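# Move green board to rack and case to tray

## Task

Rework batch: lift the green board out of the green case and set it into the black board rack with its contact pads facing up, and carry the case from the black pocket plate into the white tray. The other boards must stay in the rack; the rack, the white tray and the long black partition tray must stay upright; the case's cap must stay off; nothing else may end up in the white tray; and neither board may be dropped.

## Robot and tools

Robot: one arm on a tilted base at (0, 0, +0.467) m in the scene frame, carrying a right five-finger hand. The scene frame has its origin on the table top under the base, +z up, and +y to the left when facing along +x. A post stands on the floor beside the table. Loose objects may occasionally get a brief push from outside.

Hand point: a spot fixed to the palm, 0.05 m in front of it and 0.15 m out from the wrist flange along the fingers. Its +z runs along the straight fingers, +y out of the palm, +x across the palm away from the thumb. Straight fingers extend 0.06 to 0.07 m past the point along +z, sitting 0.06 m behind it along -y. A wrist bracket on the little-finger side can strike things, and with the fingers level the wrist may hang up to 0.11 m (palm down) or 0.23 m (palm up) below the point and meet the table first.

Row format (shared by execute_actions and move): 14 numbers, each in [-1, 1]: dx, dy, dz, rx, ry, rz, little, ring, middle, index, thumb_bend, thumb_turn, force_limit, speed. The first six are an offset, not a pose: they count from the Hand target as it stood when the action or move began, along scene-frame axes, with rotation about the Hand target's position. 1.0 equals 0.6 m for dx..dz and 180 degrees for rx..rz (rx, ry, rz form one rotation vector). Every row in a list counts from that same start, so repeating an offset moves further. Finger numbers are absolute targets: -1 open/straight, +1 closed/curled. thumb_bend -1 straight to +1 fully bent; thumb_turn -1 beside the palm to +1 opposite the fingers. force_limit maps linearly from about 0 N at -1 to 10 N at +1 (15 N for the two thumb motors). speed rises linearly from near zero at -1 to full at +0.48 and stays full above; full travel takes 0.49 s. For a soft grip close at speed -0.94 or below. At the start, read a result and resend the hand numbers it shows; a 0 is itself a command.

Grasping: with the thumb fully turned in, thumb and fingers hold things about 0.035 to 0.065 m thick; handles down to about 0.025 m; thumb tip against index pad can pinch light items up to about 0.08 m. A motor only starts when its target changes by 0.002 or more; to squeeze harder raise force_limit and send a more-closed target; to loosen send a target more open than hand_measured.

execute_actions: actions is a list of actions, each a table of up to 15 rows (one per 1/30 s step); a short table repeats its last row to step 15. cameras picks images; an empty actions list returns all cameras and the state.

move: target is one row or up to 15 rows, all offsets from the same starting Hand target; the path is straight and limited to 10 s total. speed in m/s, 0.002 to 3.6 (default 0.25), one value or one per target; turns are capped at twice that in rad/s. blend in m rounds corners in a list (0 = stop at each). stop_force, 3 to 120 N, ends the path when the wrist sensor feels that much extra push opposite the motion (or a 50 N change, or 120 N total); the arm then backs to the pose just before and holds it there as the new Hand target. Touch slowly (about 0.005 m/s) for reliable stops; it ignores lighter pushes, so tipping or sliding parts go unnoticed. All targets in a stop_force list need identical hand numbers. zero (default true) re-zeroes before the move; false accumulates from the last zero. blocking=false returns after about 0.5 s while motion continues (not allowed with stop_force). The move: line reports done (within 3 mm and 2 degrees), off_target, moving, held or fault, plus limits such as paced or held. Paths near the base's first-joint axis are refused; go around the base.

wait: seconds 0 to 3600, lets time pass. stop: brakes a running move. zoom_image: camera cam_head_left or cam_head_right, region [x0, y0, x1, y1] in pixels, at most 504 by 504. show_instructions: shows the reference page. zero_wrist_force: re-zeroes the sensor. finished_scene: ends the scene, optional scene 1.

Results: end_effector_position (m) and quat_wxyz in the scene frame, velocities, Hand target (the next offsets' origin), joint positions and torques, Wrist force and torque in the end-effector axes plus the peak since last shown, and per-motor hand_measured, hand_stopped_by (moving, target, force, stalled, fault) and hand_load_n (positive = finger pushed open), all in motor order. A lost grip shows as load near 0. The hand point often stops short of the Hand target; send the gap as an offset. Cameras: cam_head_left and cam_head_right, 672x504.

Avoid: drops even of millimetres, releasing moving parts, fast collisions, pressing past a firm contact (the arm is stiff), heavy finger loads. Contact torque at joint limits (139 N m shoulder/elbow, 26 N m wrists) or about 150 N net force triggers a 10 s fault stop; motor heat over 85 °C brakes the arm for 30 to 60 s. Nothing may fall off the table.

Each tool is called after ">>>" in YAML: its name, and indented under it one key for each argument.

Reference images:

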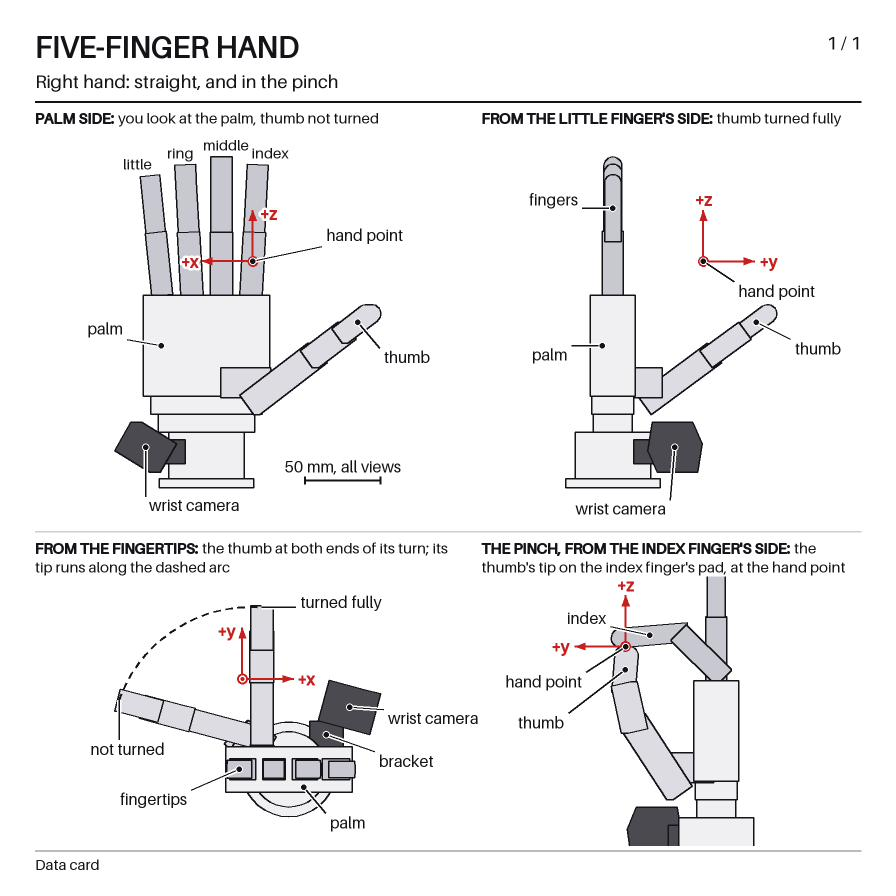

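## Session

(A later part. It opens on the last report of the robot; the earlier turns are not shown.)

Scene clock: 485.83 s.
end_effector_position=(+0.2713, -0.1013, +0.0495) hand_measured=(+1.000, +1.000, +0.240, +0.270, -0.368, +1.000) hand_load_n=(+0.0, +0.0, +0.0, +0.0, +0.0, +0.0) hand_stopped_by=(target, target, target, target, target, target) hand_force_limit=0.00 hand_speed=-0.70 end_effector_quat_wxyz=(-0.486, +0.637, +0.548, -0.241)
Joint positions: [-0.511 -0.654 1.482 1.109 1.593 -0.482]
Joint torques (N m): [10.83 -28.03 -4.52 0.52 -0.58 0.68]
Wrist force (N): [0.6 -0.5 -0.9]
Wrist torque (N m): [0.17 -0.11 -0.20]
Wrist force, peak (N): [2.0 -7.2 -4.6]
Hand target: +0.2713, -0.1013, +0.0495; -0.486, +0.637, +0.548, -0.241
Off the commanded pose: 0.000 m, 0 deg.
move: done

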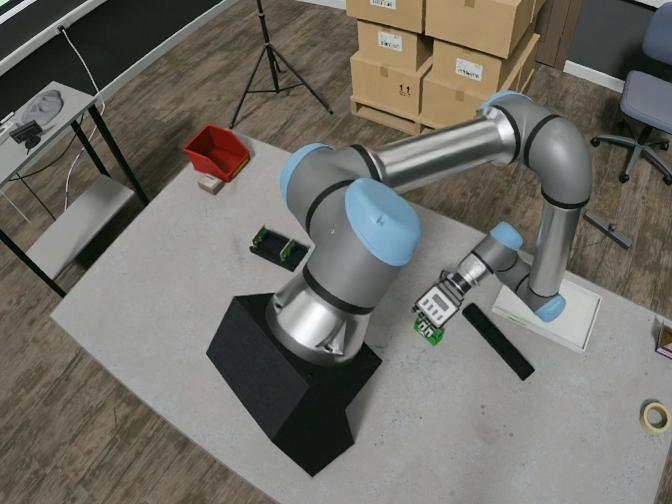

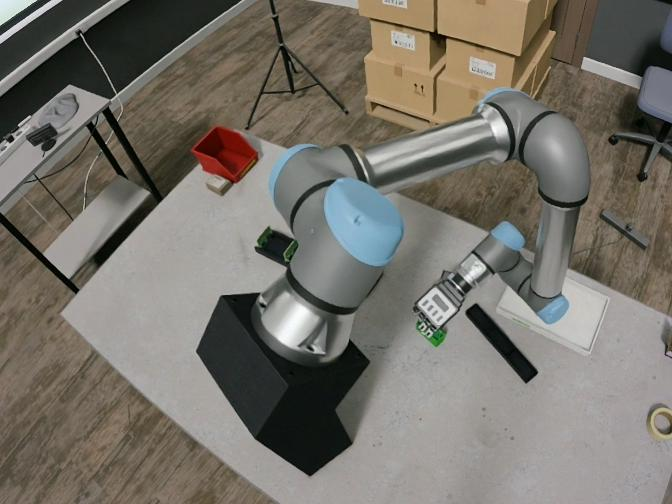

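>>> move:
  target: [0, 0, 0, 0, 0, 0, 1, 1, 0.30, 0.27, -0.30, 1, -0.3, -0.7]
  speed: 0.02

>>> move:
  target: [0, 0, -0.0022, 0, 0, 0, 1, 1, 0.30, 0.27, -0.30, 1, -0.3, -0.7]
  speed: 0.005
  stop_force: 3
  cameras: ["all"]

>>> zoom_image:
  camera: "cam_head_left"
  region: [404, 308, 444, 348]

>>> zoom_image:
  camera: "cam_head_right"
  region: [408, 308, 448, 348]

Scene clock: 487.87 s.
end_effector_position=(+0.2713, -0.1013, +0.0495) hand_measured=(+1.000, +1.000, +0.298, +0.270, -0.318, +1.000) hand_load_n=(+0.0, +0.0, +5.0, +0.5, +7.0, +1.0) hand_stopped_by=(target, target, force, target, force, target) hand_force_limit=-0.30 hand_speed=-0.70 end_effector_quat_wxyz=(-0.486, +0.637, +0.548, -0.241)
Joint positions: [-0.511 -0.654 1.482 1.109 1.593 -0.482]
Joint torques (N m): [11.66 -27.76 -4.17 0.74 -0.38 0.64]
Wrist force (N): [0.7 -1.7 -1.0]
Wrist torque (N m): [0.07 -0.12 -0.23]
Wrist force, peak (N): [0.7 -2.1 -1.5]
Hand target: +0.2713, -0.1013, +0.0495; -0.486, +0.637, +0.548, -0.241
Off the commanded pose: 0.000 m, 0 deg.
move: done

Scene clock: 489.03 s.
end_effector_position=(+0.2713, -0.1013, +0.0492) hand_measured=(+1.000, +1.000, +0.298, +0.270, -0.318, +1.000) hand_load_n=(+0.0, +0.0, +4.5, +0.0, +6.5, +0.5) hand_stopped_by=(target, target, force, target, force, target) hand_force_limit=-0.30 hand_speed=-0.70 end_effector_quat_wxyz=(-0.486, +0.637, +0.548, -0.241)
Joint positions: [-0.511 -0.653 1.481 1.109 1.593 -0.482]
Joint torques (N m): [2.73 -43.31 8.19 2.17 -0.69 -0.94]
Wrist force (N): [1.4 -4.5 -2.9]
Wrist torque (N m): [-0.08 -0.12 -0.30]
Wrist force, peak (N): [2.2 -5.7 -3.6]
Hand target: +0.2713, -0.1013, +0.0492; -0.486, +0.637, +0.548, -0.241 (not the last commanded pose)
Off the commanded pose: 0.001 m, 0 deg.
move: contact

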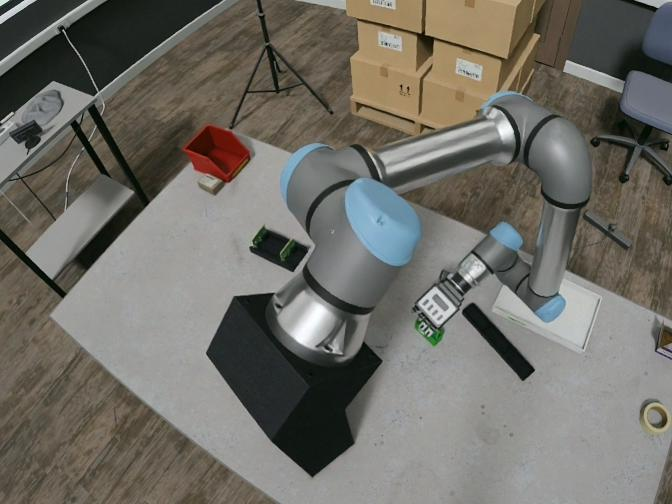

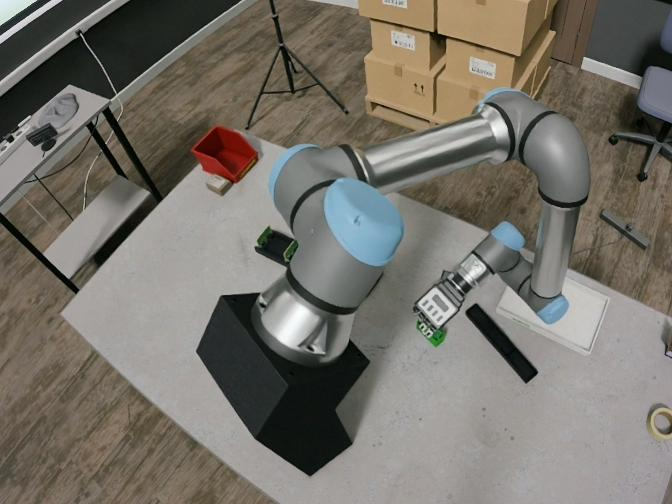

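Scaled by 12.600 from the camera's image (finer frame: 960x720).

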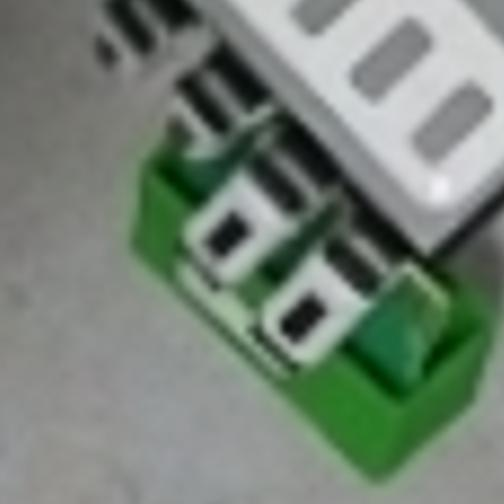

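Scaled by 12.600 from the camera's image (finer frame: 960x720).

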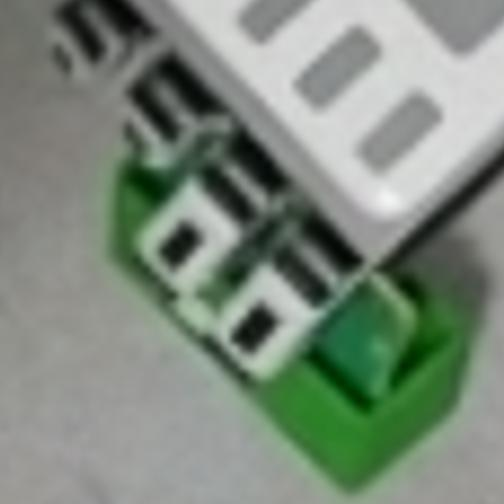

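>>> move:
  target: [0, 0, 0.0005, 0, 0, 0, 1, 1, 0.255, 0.33, -0.34, 1, -0.3, -0.7]
  speed: 0.005

>>> move:
  target: [0, 0, -0.005, 0, 0, 0, 1, 1, 0.255, 0.33, -0.34, 1, -0.3, -0.7]
  speed: 0.005
  stop_force: 3

Scene clock: 490.43 s.
end_effector_position=(+0.2713, -0.1013, +0.0495) hand_measured=(+1.000, +1.000, +0.254, +0.330, -0.340, +1.000) hand_load_n=(+0.0, +0.0, +0.0, +0.0, +0.0, +0.0) hand_stopped_by=(target, target, target, target, target, target) hand_force_limit=-0.30 hand_speed=-0.70 end_effector_quat_wxyz=(-0.486, +0.637, +0.548, -0.241)
Joint positions: [-0.511 -0.654 1.482 1.109 1.593 -0.482]
Joint torques (N m): [-10.42 -44.85 10.3 0.32 0.46 -1.54]
Wrist force (N): [0.6 -0.6 -1.0]
Wrist torque (N m): [0.16 -0.09 -0.21]
Wrist force, peak (N): [1.7 -5.0 -3.3]
Hand target: +0.2713, -0.1013, +0.0495; -0.486, +0.637, +0.548, -0.241
Off the commanded pose: 0.000 m, 0 deg.
move: done

Scene clock: 491.83 s.
end_effector_position=(+0.2713, -0.1013, +0.0465) hand_measured=(+1.000, +1.000, +0.254, +0.330, -0.340, +1.000) hand_load_n=(+0.0, +0.0, +0.0, +0.5, +0.0, +0.0) hand_stopped_by=(target, target, target, target, target, target) hand_force_limit=-0.30 hand_speed=-0.70 end_effector_quat_wxyz=(-0.486, +0.637, +0.548, -0.241)
Joint positions: [-0.51 -0.647 1.474 1.11 1.593 -0.481]
Joint torques (N m): [10.41 -26.56 -6.4 4.57 -1.38 0.97]
Wrist force (N): [0.8 -3.1 -2.1]
Wrist torque (N m): [0.00 -0.08 -0.24]
Wrist force, peak (N): [0.8 -3.3 -2.0]
Hand target: +0.2713, -0.1013, +0.0465; -0.486, +0.637, +0.548, -0.241
Off the commanded pose: 0.000 m, 0 deg.
move: done

>>> move:
  target: [0, 0, 0.001, 0, 0, 0, 1, 1, 0.255, 0.33, -0.34, 1, -0.3, -0.7]
  speed: 0.005
  cameras: ["all"]

>>> zoom_image:
  camera: "cam_head_left"
  region: [404, 308, 444, 348]

>>> zoom_image:
  camera: "cam_head_right"
  region: [408, 308, 448, 348]

Scene clock: 492.73 s.
end_effector_position=(+0.2713, -0.1013, +0.0471) hand_measured=(+1.000, +1.000, +0.254, +0.330, -0.340, +1.000) hand_load_n=(+0.0, +0.0, +0.0, +0.0, +0.0, +0.0) hand_stopped_by=(target, target, target, target, target, target) hand_force_limit=-0.30 hand_speed=-0.70 end_effector_quat_wxyz=(-0.486, +0.637, +0.548, -0.241)
Joint positions: [-0.51 -0.648 1.475 1.11 1.593 -0.481]
Joint torques (N m): [-10.03 -44.62 9.45 0.13 0.85 -1.64]
Wrist force (N): [0.4 -0.5 -1.0]
Wrist torque (N m): [0.18 -0.08 -0.22]
Wrist force, peak (N): [0.8 -3.4 -2.1]
Hand target: +0.2713, -0.1013, +0.0471; -0.486, +0.637, +0.548, -0.241
Off the commanded pose: 0.000 m, 0 deg.
move: done

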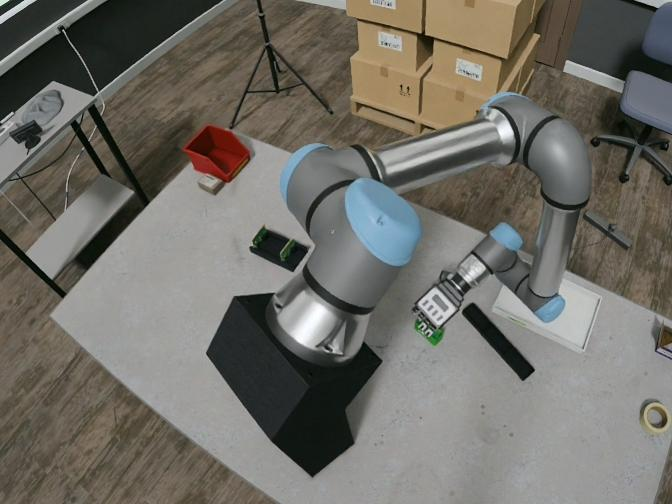

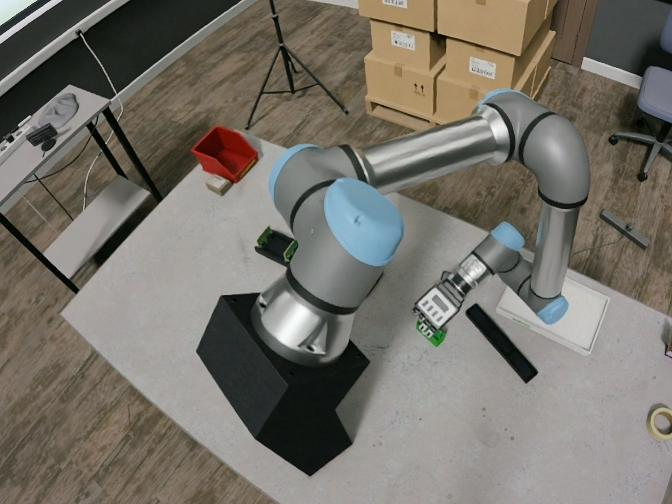

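Scaled by 12.600 from the camera's image (finer frame: 960x720).

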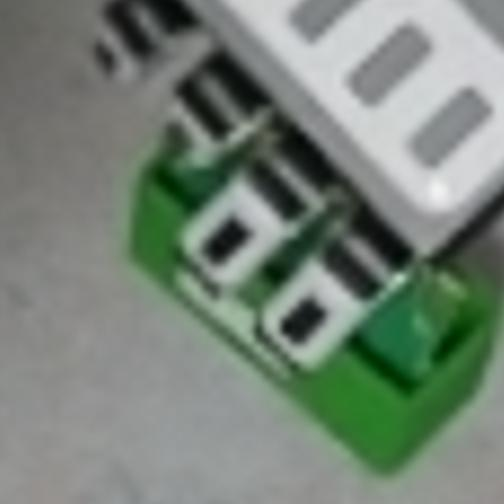

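Scaled by 12.600 from the camera's image (finer frame: 960x720).

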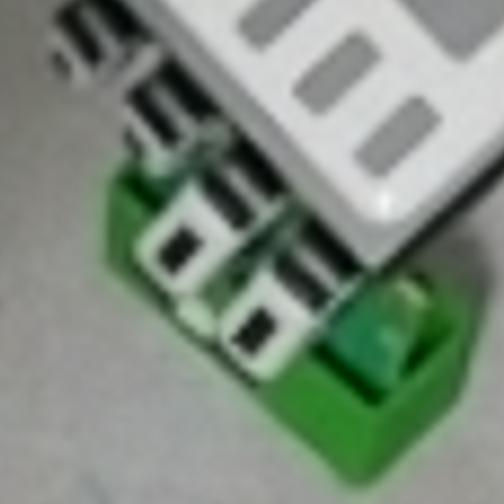

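>>> move:
  target: [0, 0, 0, 0, 0, 0, 1, 1, 0.255, 0.33, -0.315, 1, -0.3, -0.85]
  speed: 0.02

>>> move:
  target: [0, 0, 0, 0, 0, 0, 1, 1, 0.4, 0.5, -0.315, 1, -0.5, -0.92]
  speed: 0.02
  cameras: ["all"]

>>> zoom_image:
  camera: "cam_head_left"
  region: [404, 308, 444, 348]

>>> zoom_image:
  camera: "cam_head_right"
  region: [408, 308, 448, 348]

Scene clock: 493.63 s.
end_effector_position=(+0.2713, -0.1013, +0.0471) hand_measured=(+1.000, +1.000, +0.254, +0.330, -0.318, +1.000) hand_load_n=(+0.0, +0.0, +0.0, +0.0, +1.5, +0.0) hand_stopped_by=(target, target, target, target, target, target) hand_force_limit=-0.30 hand_speed=-0.85 end_effector_quat_wxyz=(-0.486, +0.637, +0.548, -0.241)
Joint positions: [-0.51 -0.648 1.475 1.11 1.593 -0.481]
Joint torques (N m): [-10.2 -44.39 9.01 0.27 0.66 -1.45]
Wrist force (N): [0.5 -0.7 -1.3]
Wrist torque (N m): [0.16 -0.08 -0.21]
Wrist force, peak (N): [0.5 -0.7 -1.3]
Hand target: +0.2713, -0.1013, +0.0471; -0.486, +0.637, +0.548, -0.241
Off the commanded pose: 0.000 m, 0 deg.
move: done

Scene clock: 494.13 s.
end_effector_position=(+0.2713, -0.1013, +0.0471) hand_measured=(+1.000, +1.000, +0.274, +0.344, -0.318, +1.000) hand_load_n=(+0.0, +0.0, +3.5, +3.0, +3.5, +0.0) hand_stopped_by=(target, target, force, force, target, target) hand_force_limit=-0.50 hand_speed=-0.92 end_effector_quat_wxyz=(-0.486, +0.637, +0.548, -0.241)
Joint positions: [-0.51 -0.648 1.475 1.11 1.593 -0.481]
Joint torques (N m): [-12.05 -44.59 8.56 0.26 0.67 -1.39]
Wrist force (N): [0.5 -0.6 -1.0]
Wrist torque (N m): [0.16 -0.10 -0.21]
Wrist force, peak (N): [0.4 -0.6 -1.3]
Hand target: +0.2713, -0.1013, +0.0471; -0.486, +0.637, +0.548, -0.241
Off the commanded pose: 0.000 m, 0 deg.
move: done

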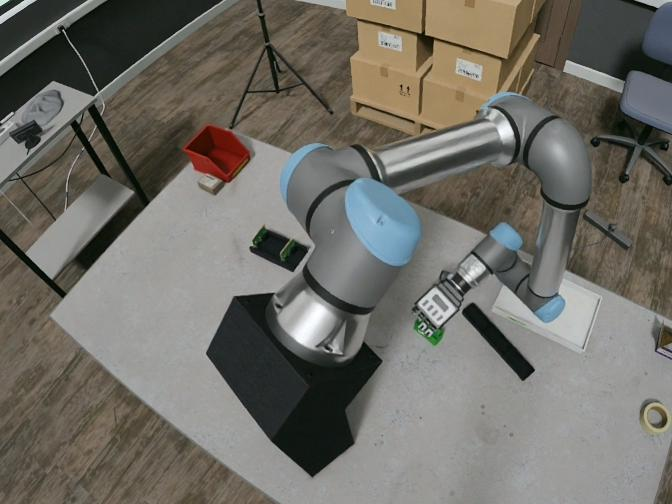

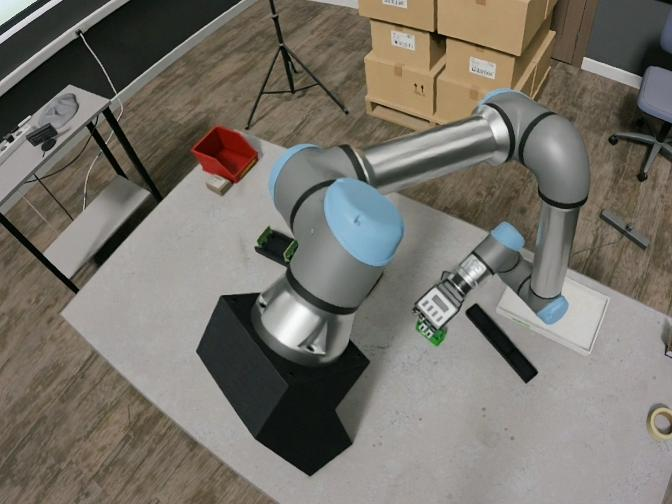

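Scaled by 12.600 from the camera's image (finer frame: 960x720).

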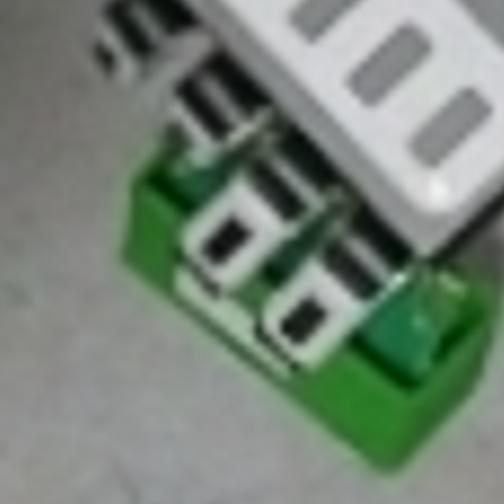

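Scaled by 12.600 from the camera's image (finer frame: 960x720).

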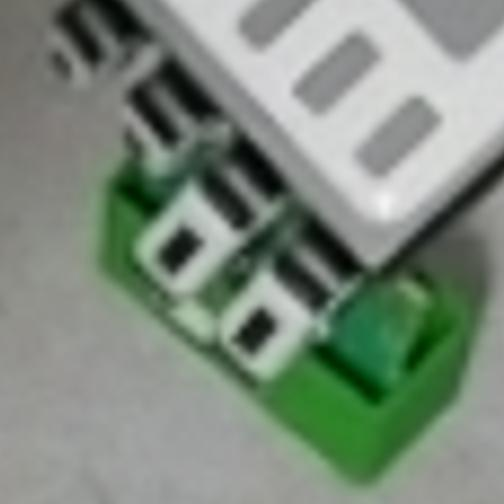

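>>> move:
  target: [0, 0, 0, 0, 0, 0, 1, 1, 0.45, 0.55, -0.315, 1, -0.2, -0.92]
  speed: 0.02

>>> move:
  target: [0, 0, 0.015, 0, 0, 0, 1, 1, 0.45, 0.55, -0.315, 1, -0.2, -0.92]
  speed: 0.01
  cameras: ["all"]

>>> zoom_image:
  camera: "cam_head_left"
  region: [404, 303, 444, 343]

>>> zoom_image:
  camera: "cam_head_right"
  region: [408, 303, 448, 343]

Scene clock: 495.40 s.
end_effector_position=(+0.2713, -0.1013, +0.0471) hand_measured=(+1.000, +1.000, +0.280, +0.350, -0.318, +1.000) hand_load_n=(+0.0, +0.0, +5.0, +4.0, +4.5, +0.0) hand_stopped_by=(target, target, force, force, target, target) hand_force_limit=-0.20 hand_speed=-0.92 end_effector_quat_wxyz=(-0.486, +0.637, +0.548, -0.241)
Joint positions: [-0.51 -0.648 1.475 1.11 1.593 -0.481]
Joint torques (N m): [-10.86 -44.03 8.6 0.63 0.95 -1.23]
Wrist force (N): [0.3 -0.7 -0.9]
Wrist torque (N m): [0.13 -0.07 -0.22]
Wrist force, peak (N): [0.6 -0.8 -1.0]
Hand target: +0.2713, -0.1013, +0.0471; -0.486, +0.637, +0.548, -0.241
Off the commanded pose: 0.000 m, 0 deg.
move: done

Scene clock: 496.60 s.
end_effector_position=(+0.2713, -0.1013, +0.0561) hand_measured=(+1.000, +1.000, +0.280, +0.350, -0.318, +1.000) hand_load_n=(+0.5, +0.0, +4.5, +4.0, +4.5, +0.0) hand_stopped_by=(target, target, force, force, target, target) hand_force_limit=-0.20 hand_speed=-0.92 end_effector_quat_wxyz=(-0.486, +0.637, +0.548, -0.241)
Joint positions: [-0.513 -0.67 1.5 1.107 1.594 -0.484]
Joint torques (N m): [-10.29 -44.33 8.82 0.34 1.66 -1.59]
Wrist force (N): [0.5 -0.2 -1.0]
Wrist torque (N m): [0.20 -0.09 -0.02]
Wrist force, peak (N): [0.7 -0.5 -1.1]
Hand target: +0.2713, -0.1013, +0.0561; -0.486, +0.637, +0.548, -0.241
Off the commanded pose: 0.000 m, 0 deg.
move: done

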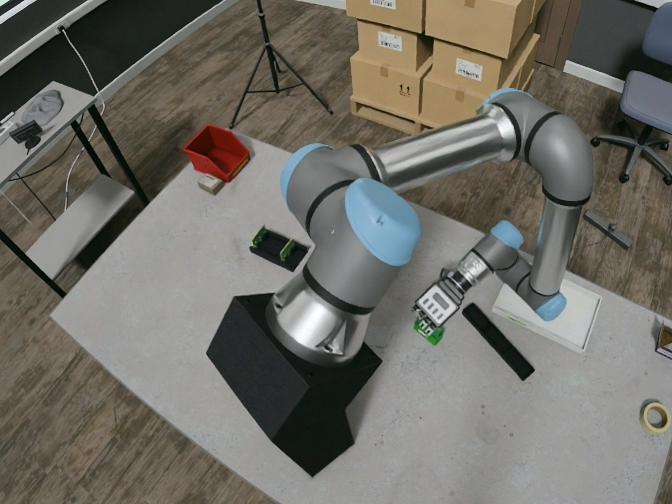

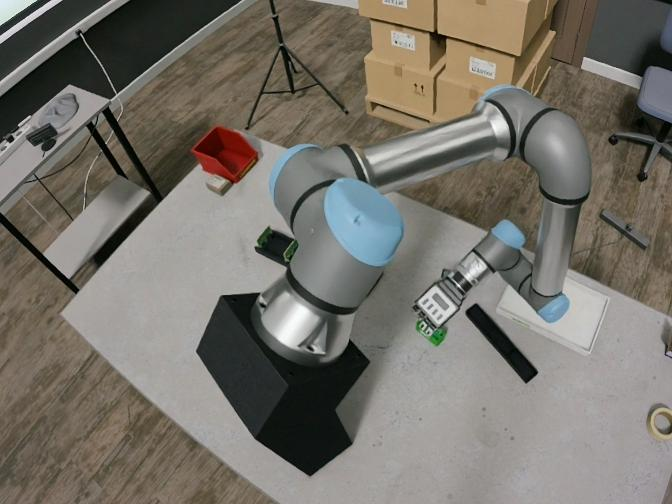

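Scaled by 12.600 from the camera's image (finer frame: 960x720).

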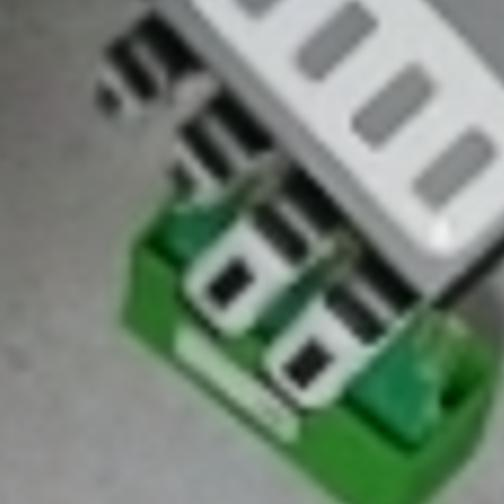

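Scaled by 12.600 from the camera's image (finer frame: 960x720).

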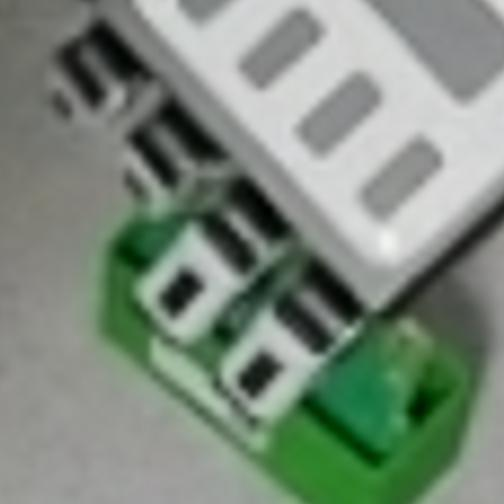

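>>> move:
  target: [0, 0, 0.06, 0, 0, 0, 1, 1, 0.45, 0.55, -0.315, 1, -0.2, -0.92]
  speed: 0.02
  cameras: ["all"]

>>> zoom_image:
  camera: "cam_head_left"
  region: [400, 288, 450, 338]

>>> zoom_image:
  camera: "cam_head_right"
  region: [404, 288, 454, 338]

Scene clock: 499.23 s.
end_effector_position=(+0.2713, -0.1013, +0.0921) hand_measured=(+1.000, +1.000, +0.280, +0.350, -0.318, +1.000) hand_load_n=(+0.0, +0.0, +4.5, +4.0, +4.5, +0.0) hand_stopped_by=(target, target, force, force, target, target) hand_force_limit=-0.20 hand_speed=-0.92 end_effector_quat_wxyz=(-0.486, +0.637, +0.548, -0.241)
Joint positions: [-0.529 -0.756 1.595 1.098 1.599 -0.498]
Joint torques (N m): [-10.83 -42.92 9.84 0.17 1.63 -1.38]
Wrist force (N): [0.3 -0.3 -1.1]
Wrist torque (N m): [0.19 -0.07 -0.04]
Wrist force, peak (N): [0.7 -0.3 -1.2]
Hand target: +0.2713, -0.1013, +0.0921; -0.486, +0.637, +0.548, -0.241
Off the commanded pose: 0.000 m, 0 deg.
move: done

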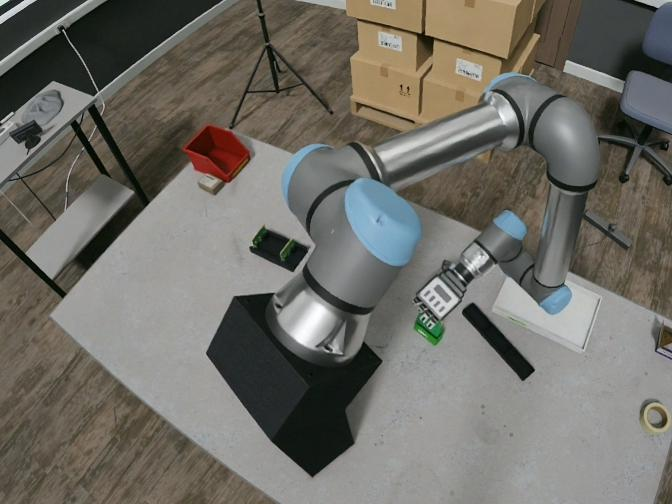

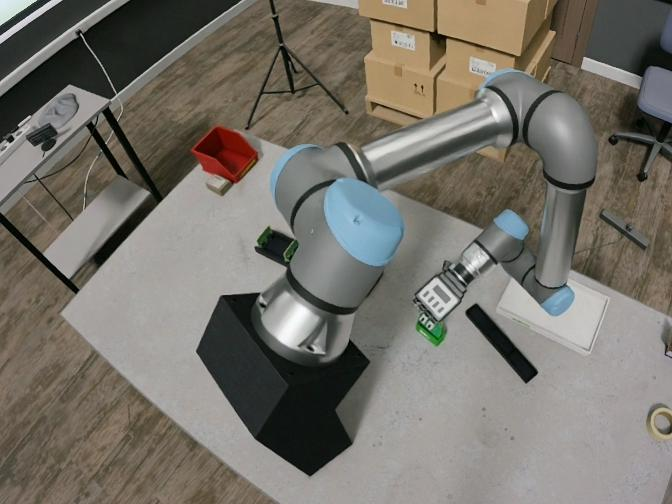

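Scaled by 10.080 from the camera's image (finer frame: 960x720).

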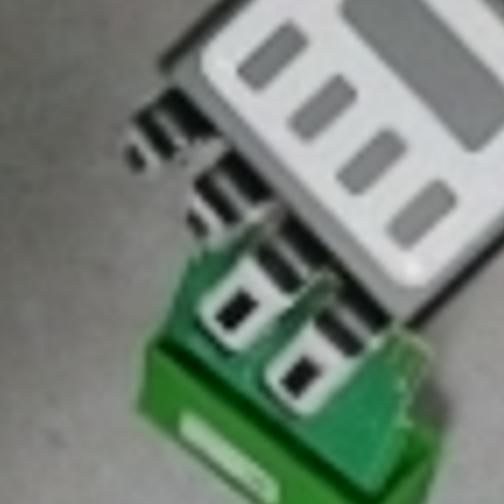

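Scaled by 10.080 from the camera's image (finer frame: 960x720).

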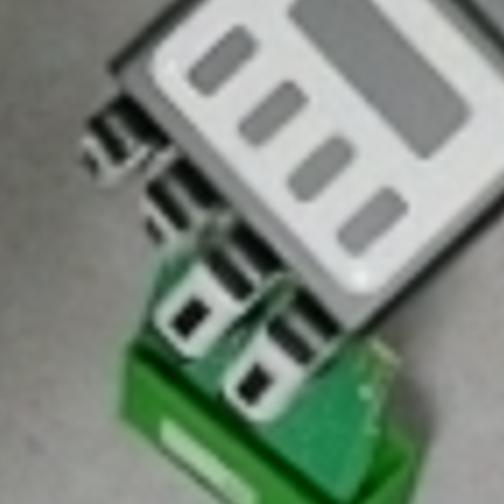

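>>> move:
  target: [0, 0, 0.08, 0, 0, 0, 1, 1, 0.45, 0.55, -0.315, 1, -0.2, -0.92]
  speed: 0.04
  cameras: ["all"]

>>> zoom_image:
  camera: "cam_head_left"
  region: [400, 278, 460, 338]

>>> zoom_image:
  camera: "cam_head_right"
  region: [404, 278, 464, 338]

Scene clock: 501.33 s.
end_effector_position=(+0.2713, -0.1013, +0.1401) hand_measured=(+1.000, +1.000, +0.280, +0.350, -0.318, +1.000) hand_load_n=(+0.0, +0.0, +4.5, +4.0, +4.5, +0.0) hand_stopped_by=(target, target, force, force, target, target) hand_force_limit=-0.20 hand_speed=-0.92 end_effector_quat_wxyz=(-0.486, +0.637, +0.548, -0.241)
Joint positions: [-0.551 -0.871 1.709 1.098 1.607 -0.52]
Joint torques (N m): [-10.48 -43.61 8.55 5.1 1.53 -1.51]
Wrist force (N): [0.3 0.0 -1.1]
Wrist torque (N m): [0.23 -0.07 0.00]
Wrist force, peak (N): [0.4 -0.1 -1.4]
Hand target: +0.2713, -0.1013, +0.1401; -0.486, +0.637, +0.548, -0.241
Off the commanded pose: 0.000 m, 0 deg.
move: done

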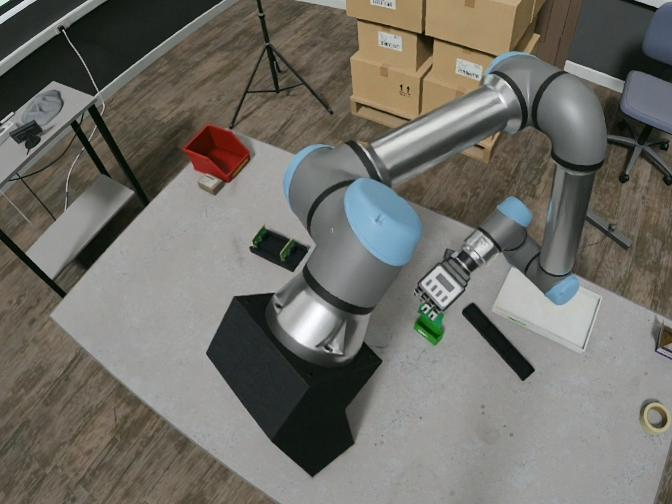

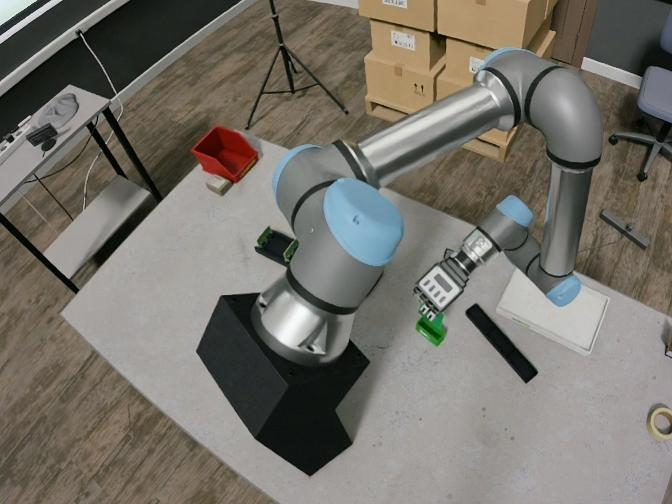

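Scaled by 8.400 from the camera's image (finer frame: 960x720).

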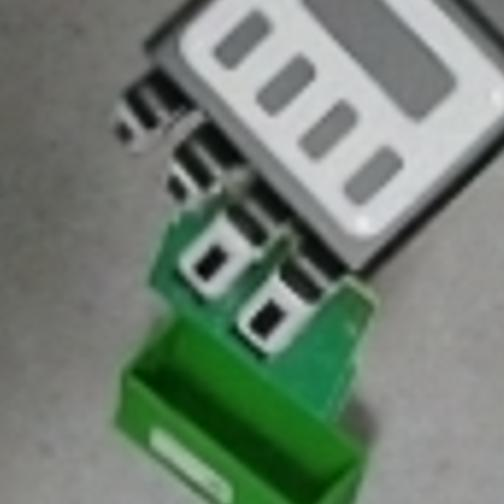

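Scaled by 8.400 from the camera's image (finer frame: 960x720).

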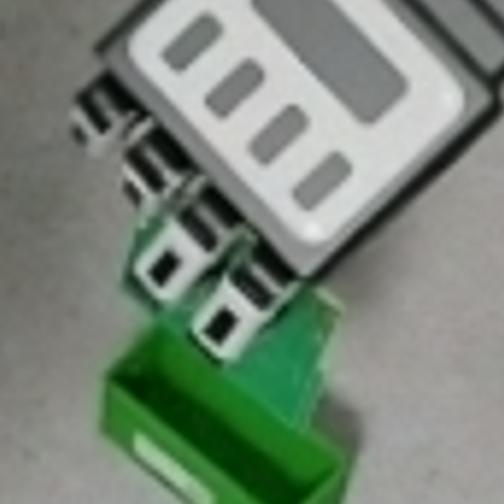

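>>> zoom_image:
  camera: "cam_head_left"
  region: [246, 220, 286, 260]

>>> zoom_image:
  camera: "cam_head_left"
  region: [270, 234, 310, 274]

>>> zoom_image:
  camera: "cam_head_right"
  region: [250, 220, 300, 270]

Scaled by 12.600 from the camera's image (finer frame: 960x720).

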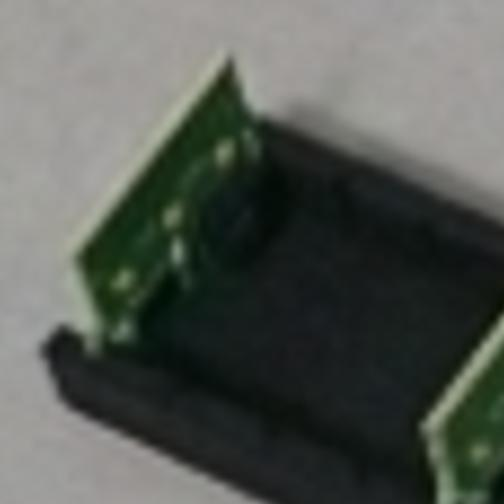

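Scaled by 12.600 from the camera's image (finer frame: 960x720).

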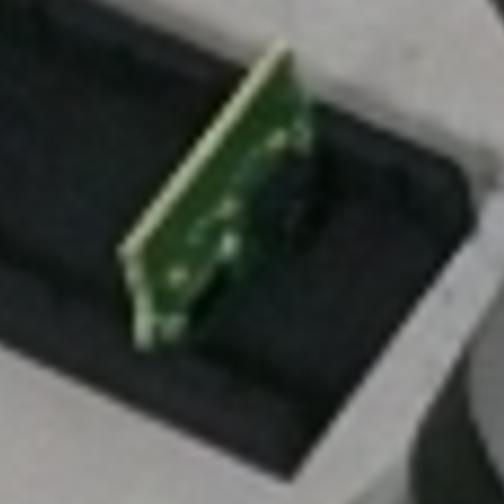

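Scaled by 10.080 from the camera's image (finer frame: 960x720).

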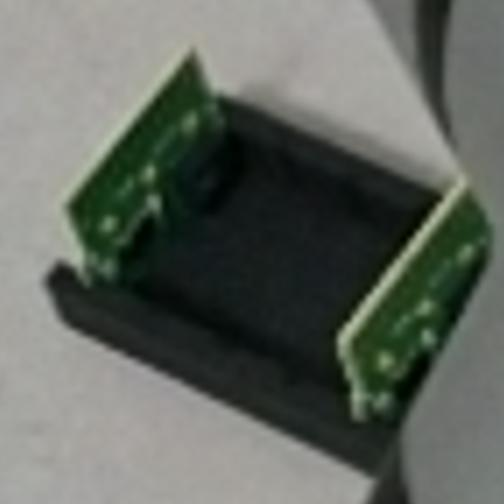

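>>> zoom_image:
  camera: "cam_head_left"
  region: [250, 244, 274, 268]

>>> zoom_image:
  camera: "cam_head_left"
  region: [266, 226, 290, 250]

>>> zoom_image:
  camera: "cam_head_left"
  region: [262, 248, 286, 272]

>>> zoom_image:
  camera: "cam_head_right"
  region: [254, 242, 278, 266]

Scaled by 21.000 from the camera's image (finer frame: 960x720).

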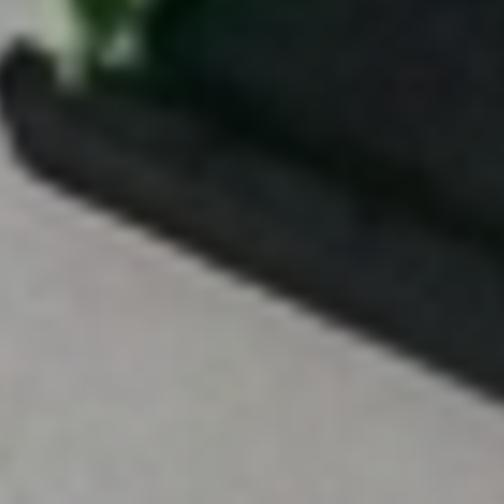

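Scaled by 21.000 from the camera's image (finer frame: 960x720).

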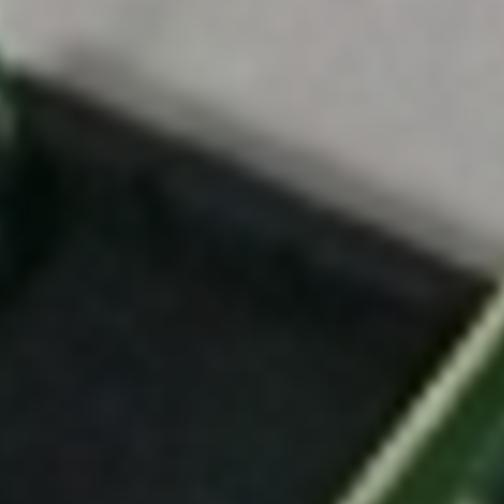

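Scaled by 21.000 from the camera's image (finer frame: 960x720).

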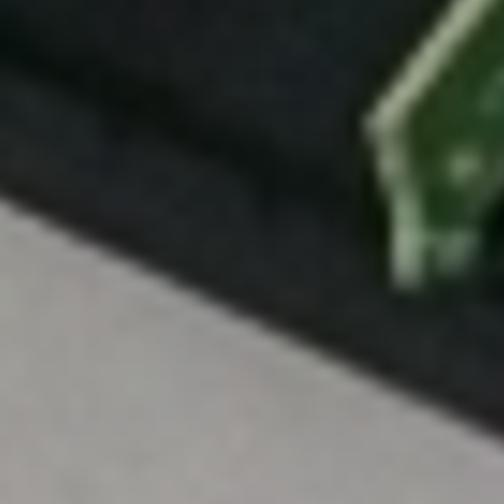

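Scaled by 21.000 from the camera's image (finer frame: 960x720).

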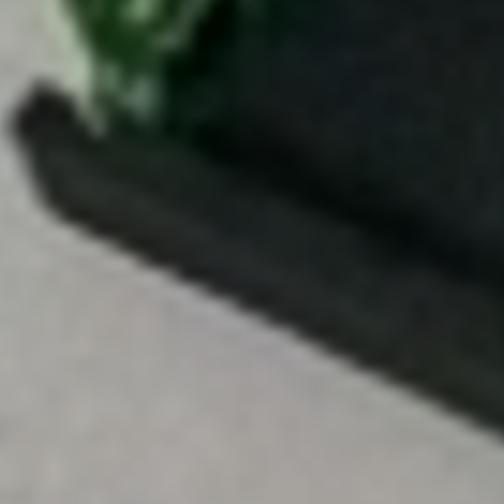

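>>> move:
  target: [0.2145, 0.1355, 0.0667, 0, 0, -0.4056, 1, 1, 0.45, 0.55, -0.315, 1, -0.2, -0.92]
  speed: 0.15
  cameras: ["all"]

>>> zoom_image:
  camera: "cam_head_left"
  region: [410, 210, 470, 270]

>>> zoom_image:
  camera: "cam_head_right"
  region: [410, 210, 470, 270]

Scene clock: 518.53 s.
end_effector_position=(+0.4000, -0.0200, +0.1802) hand_measured=(+1.000, +1.000, +0.280, +0.350, -0.318, +1.000) hand_load_n=(+0.0, +0.0, +4.5, +4.0, +4.5, +0.0) hand_stopped_by=(target, target, force, force, target, target) hand_force_limit=-0.20 hand_speed=-0.92 end_effector_quat_wxyz=(-0.534, +0.838, +0.062, +0.095)
Joint positions: [-0.776 -0.912 1.929 1.218 0.57 -0.299]
Joint torques (N m): [-13.56 -39.89 11.39 -0.75 -1.49 1.4]
Wrist force (N): [0.0 0.6 -1.2]
Wrist torque (N m): [0.34 -0.06 -0.17]
Wrist force, peak (N): [-0.1 0.7 -1.4]
Hand target: +0.4000, -0.0200, +0.1802; -0.534, +0.838, +0.062, +0.095
Off the commanded pose: 0.000 m, 0 deg.
move: done

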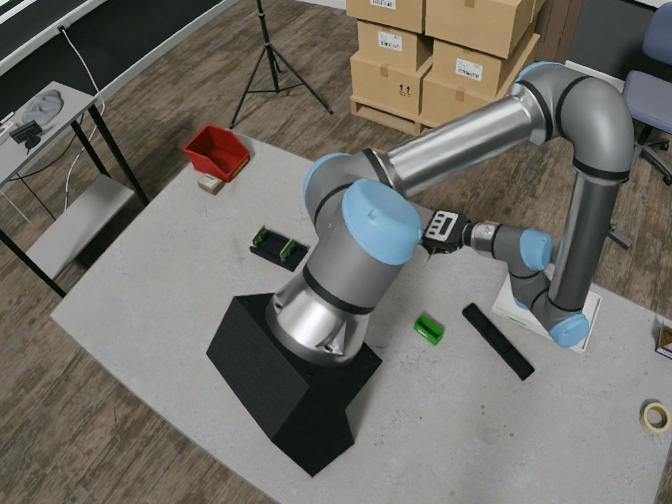

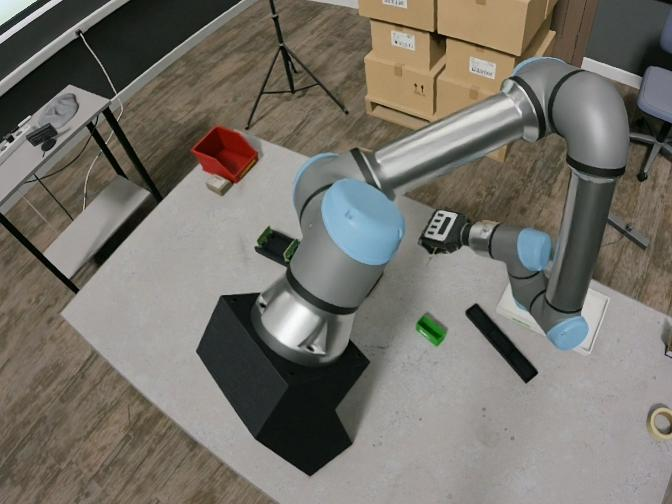

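Scaled by 8.400 from the camera's image (finer frame: 960x720).

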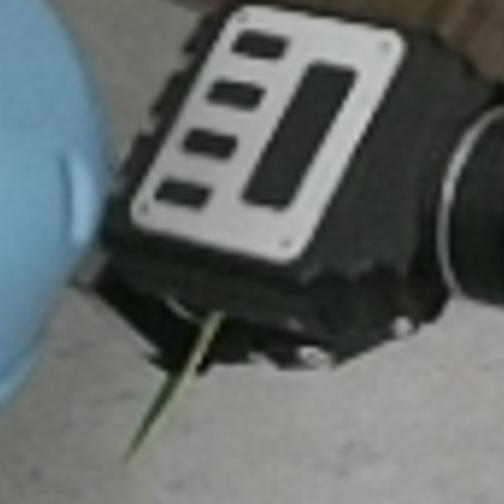

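Scaled by 8.400 from the camera's image (finer frame: 960x720).

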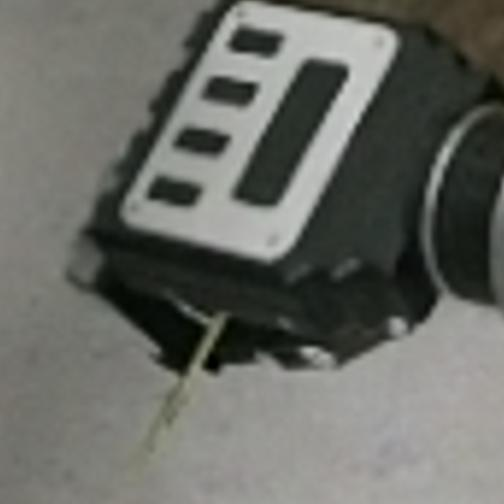

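>>> move:
  target: [0, 0, 0, -0.0611, 0, 0, 1, 1, 0.45, 0.55, -0.315, 1, -0.2, -0.92]
  speed: 0.08
  cameras: ["all"]

>>> zoom_image:
  camera: "cam_head_left"
  region: [415, 225, 455, 265]

>>> zoom_image:
  camera: "cam_head_right"
  region: [415, 225, 455, 265]

Scene clock: 523.07 s.
end_effector_position=(+0.4000, -0.0200, +0.1802) hand_measured=(+1.000, +1.000, +0.280, +0.350, -0.318, +1.000) hand_load_n=(+0.0, +0.0, +4.5, +4.0, +4.5, +0.0) hand_stopped_by=(target, target, force, force, target, target) hand_force_limit=-0.20 hand_speed=-0.92 end_effector_quat_wxyz=(-0.451, +0.885, +0.071, +0.089)
Joint positions: [-0.744 -1.056 1.987 0.904 0.57 0.037]
Joint torques (N m): [10.8 -39.41 10.82 -0.29 0.95 1.5]
Wrist force (N): [-0.1 0.5 -1.0]
Wrist torque (N m): [0.30 -0.03 -0.17]
Wrist force, peak (N): [0.0 0.5 -1.4]
Hand target: +0.4000, -0.0200, +0.1802; -0.451, +0.885, +0.071, +0.089
Off the commanded pose: 0.000 m, 0 deg.
move: done

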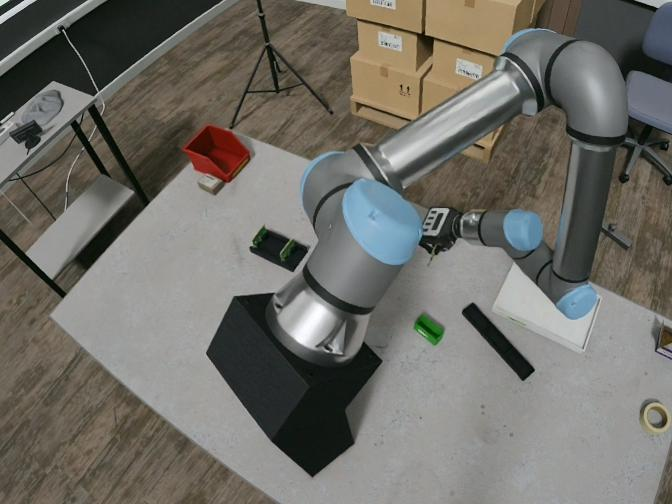

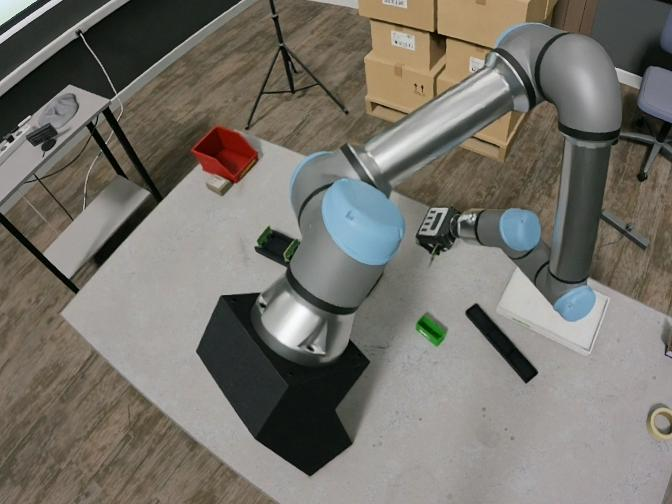

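Scaled by 12.600 from the camera's image (finer frame: 960x720).

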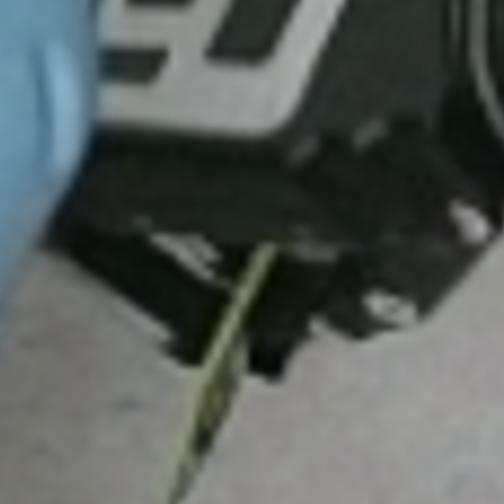

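Scaled by 12.600 from the camera's image (finer frame: 960x720).

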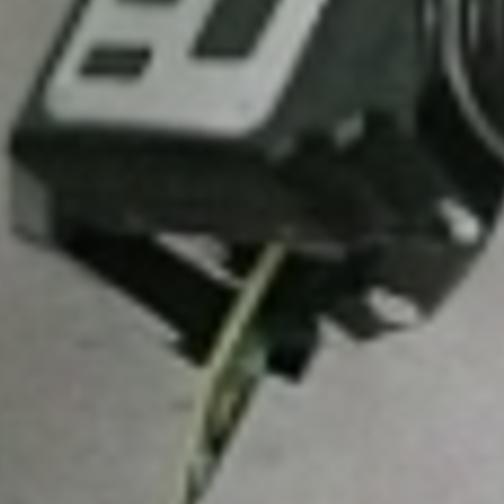

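>>> zoom_image:
  camera: "cam_head_left"
  region: [418, 243, 442, 267]

>>> zoom_image:
  camera: "cam_head_right"
  region: [418, 243, 442, 267]

Scaled by 21.000 from the camera's image (finer frame: 960x720).

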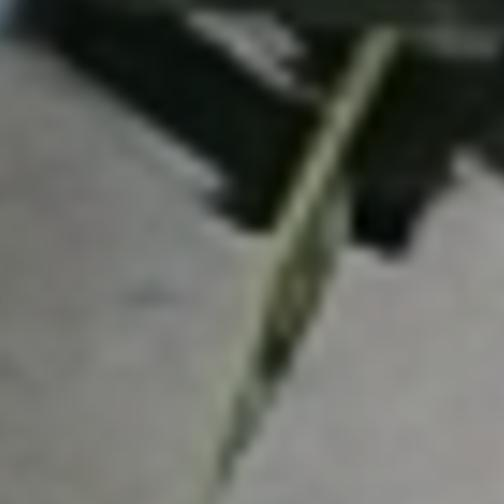

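Scaled by 21.000 from the camera's image (finer frame: 960x720).

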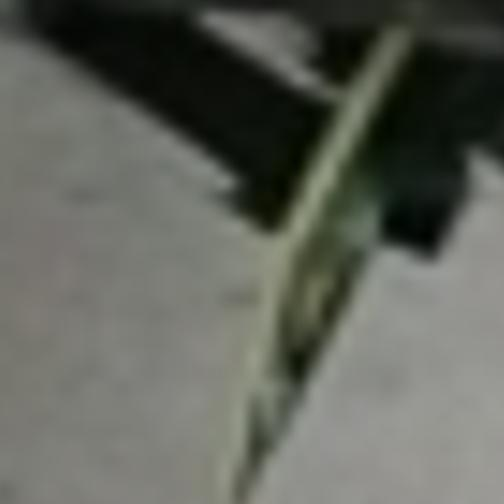

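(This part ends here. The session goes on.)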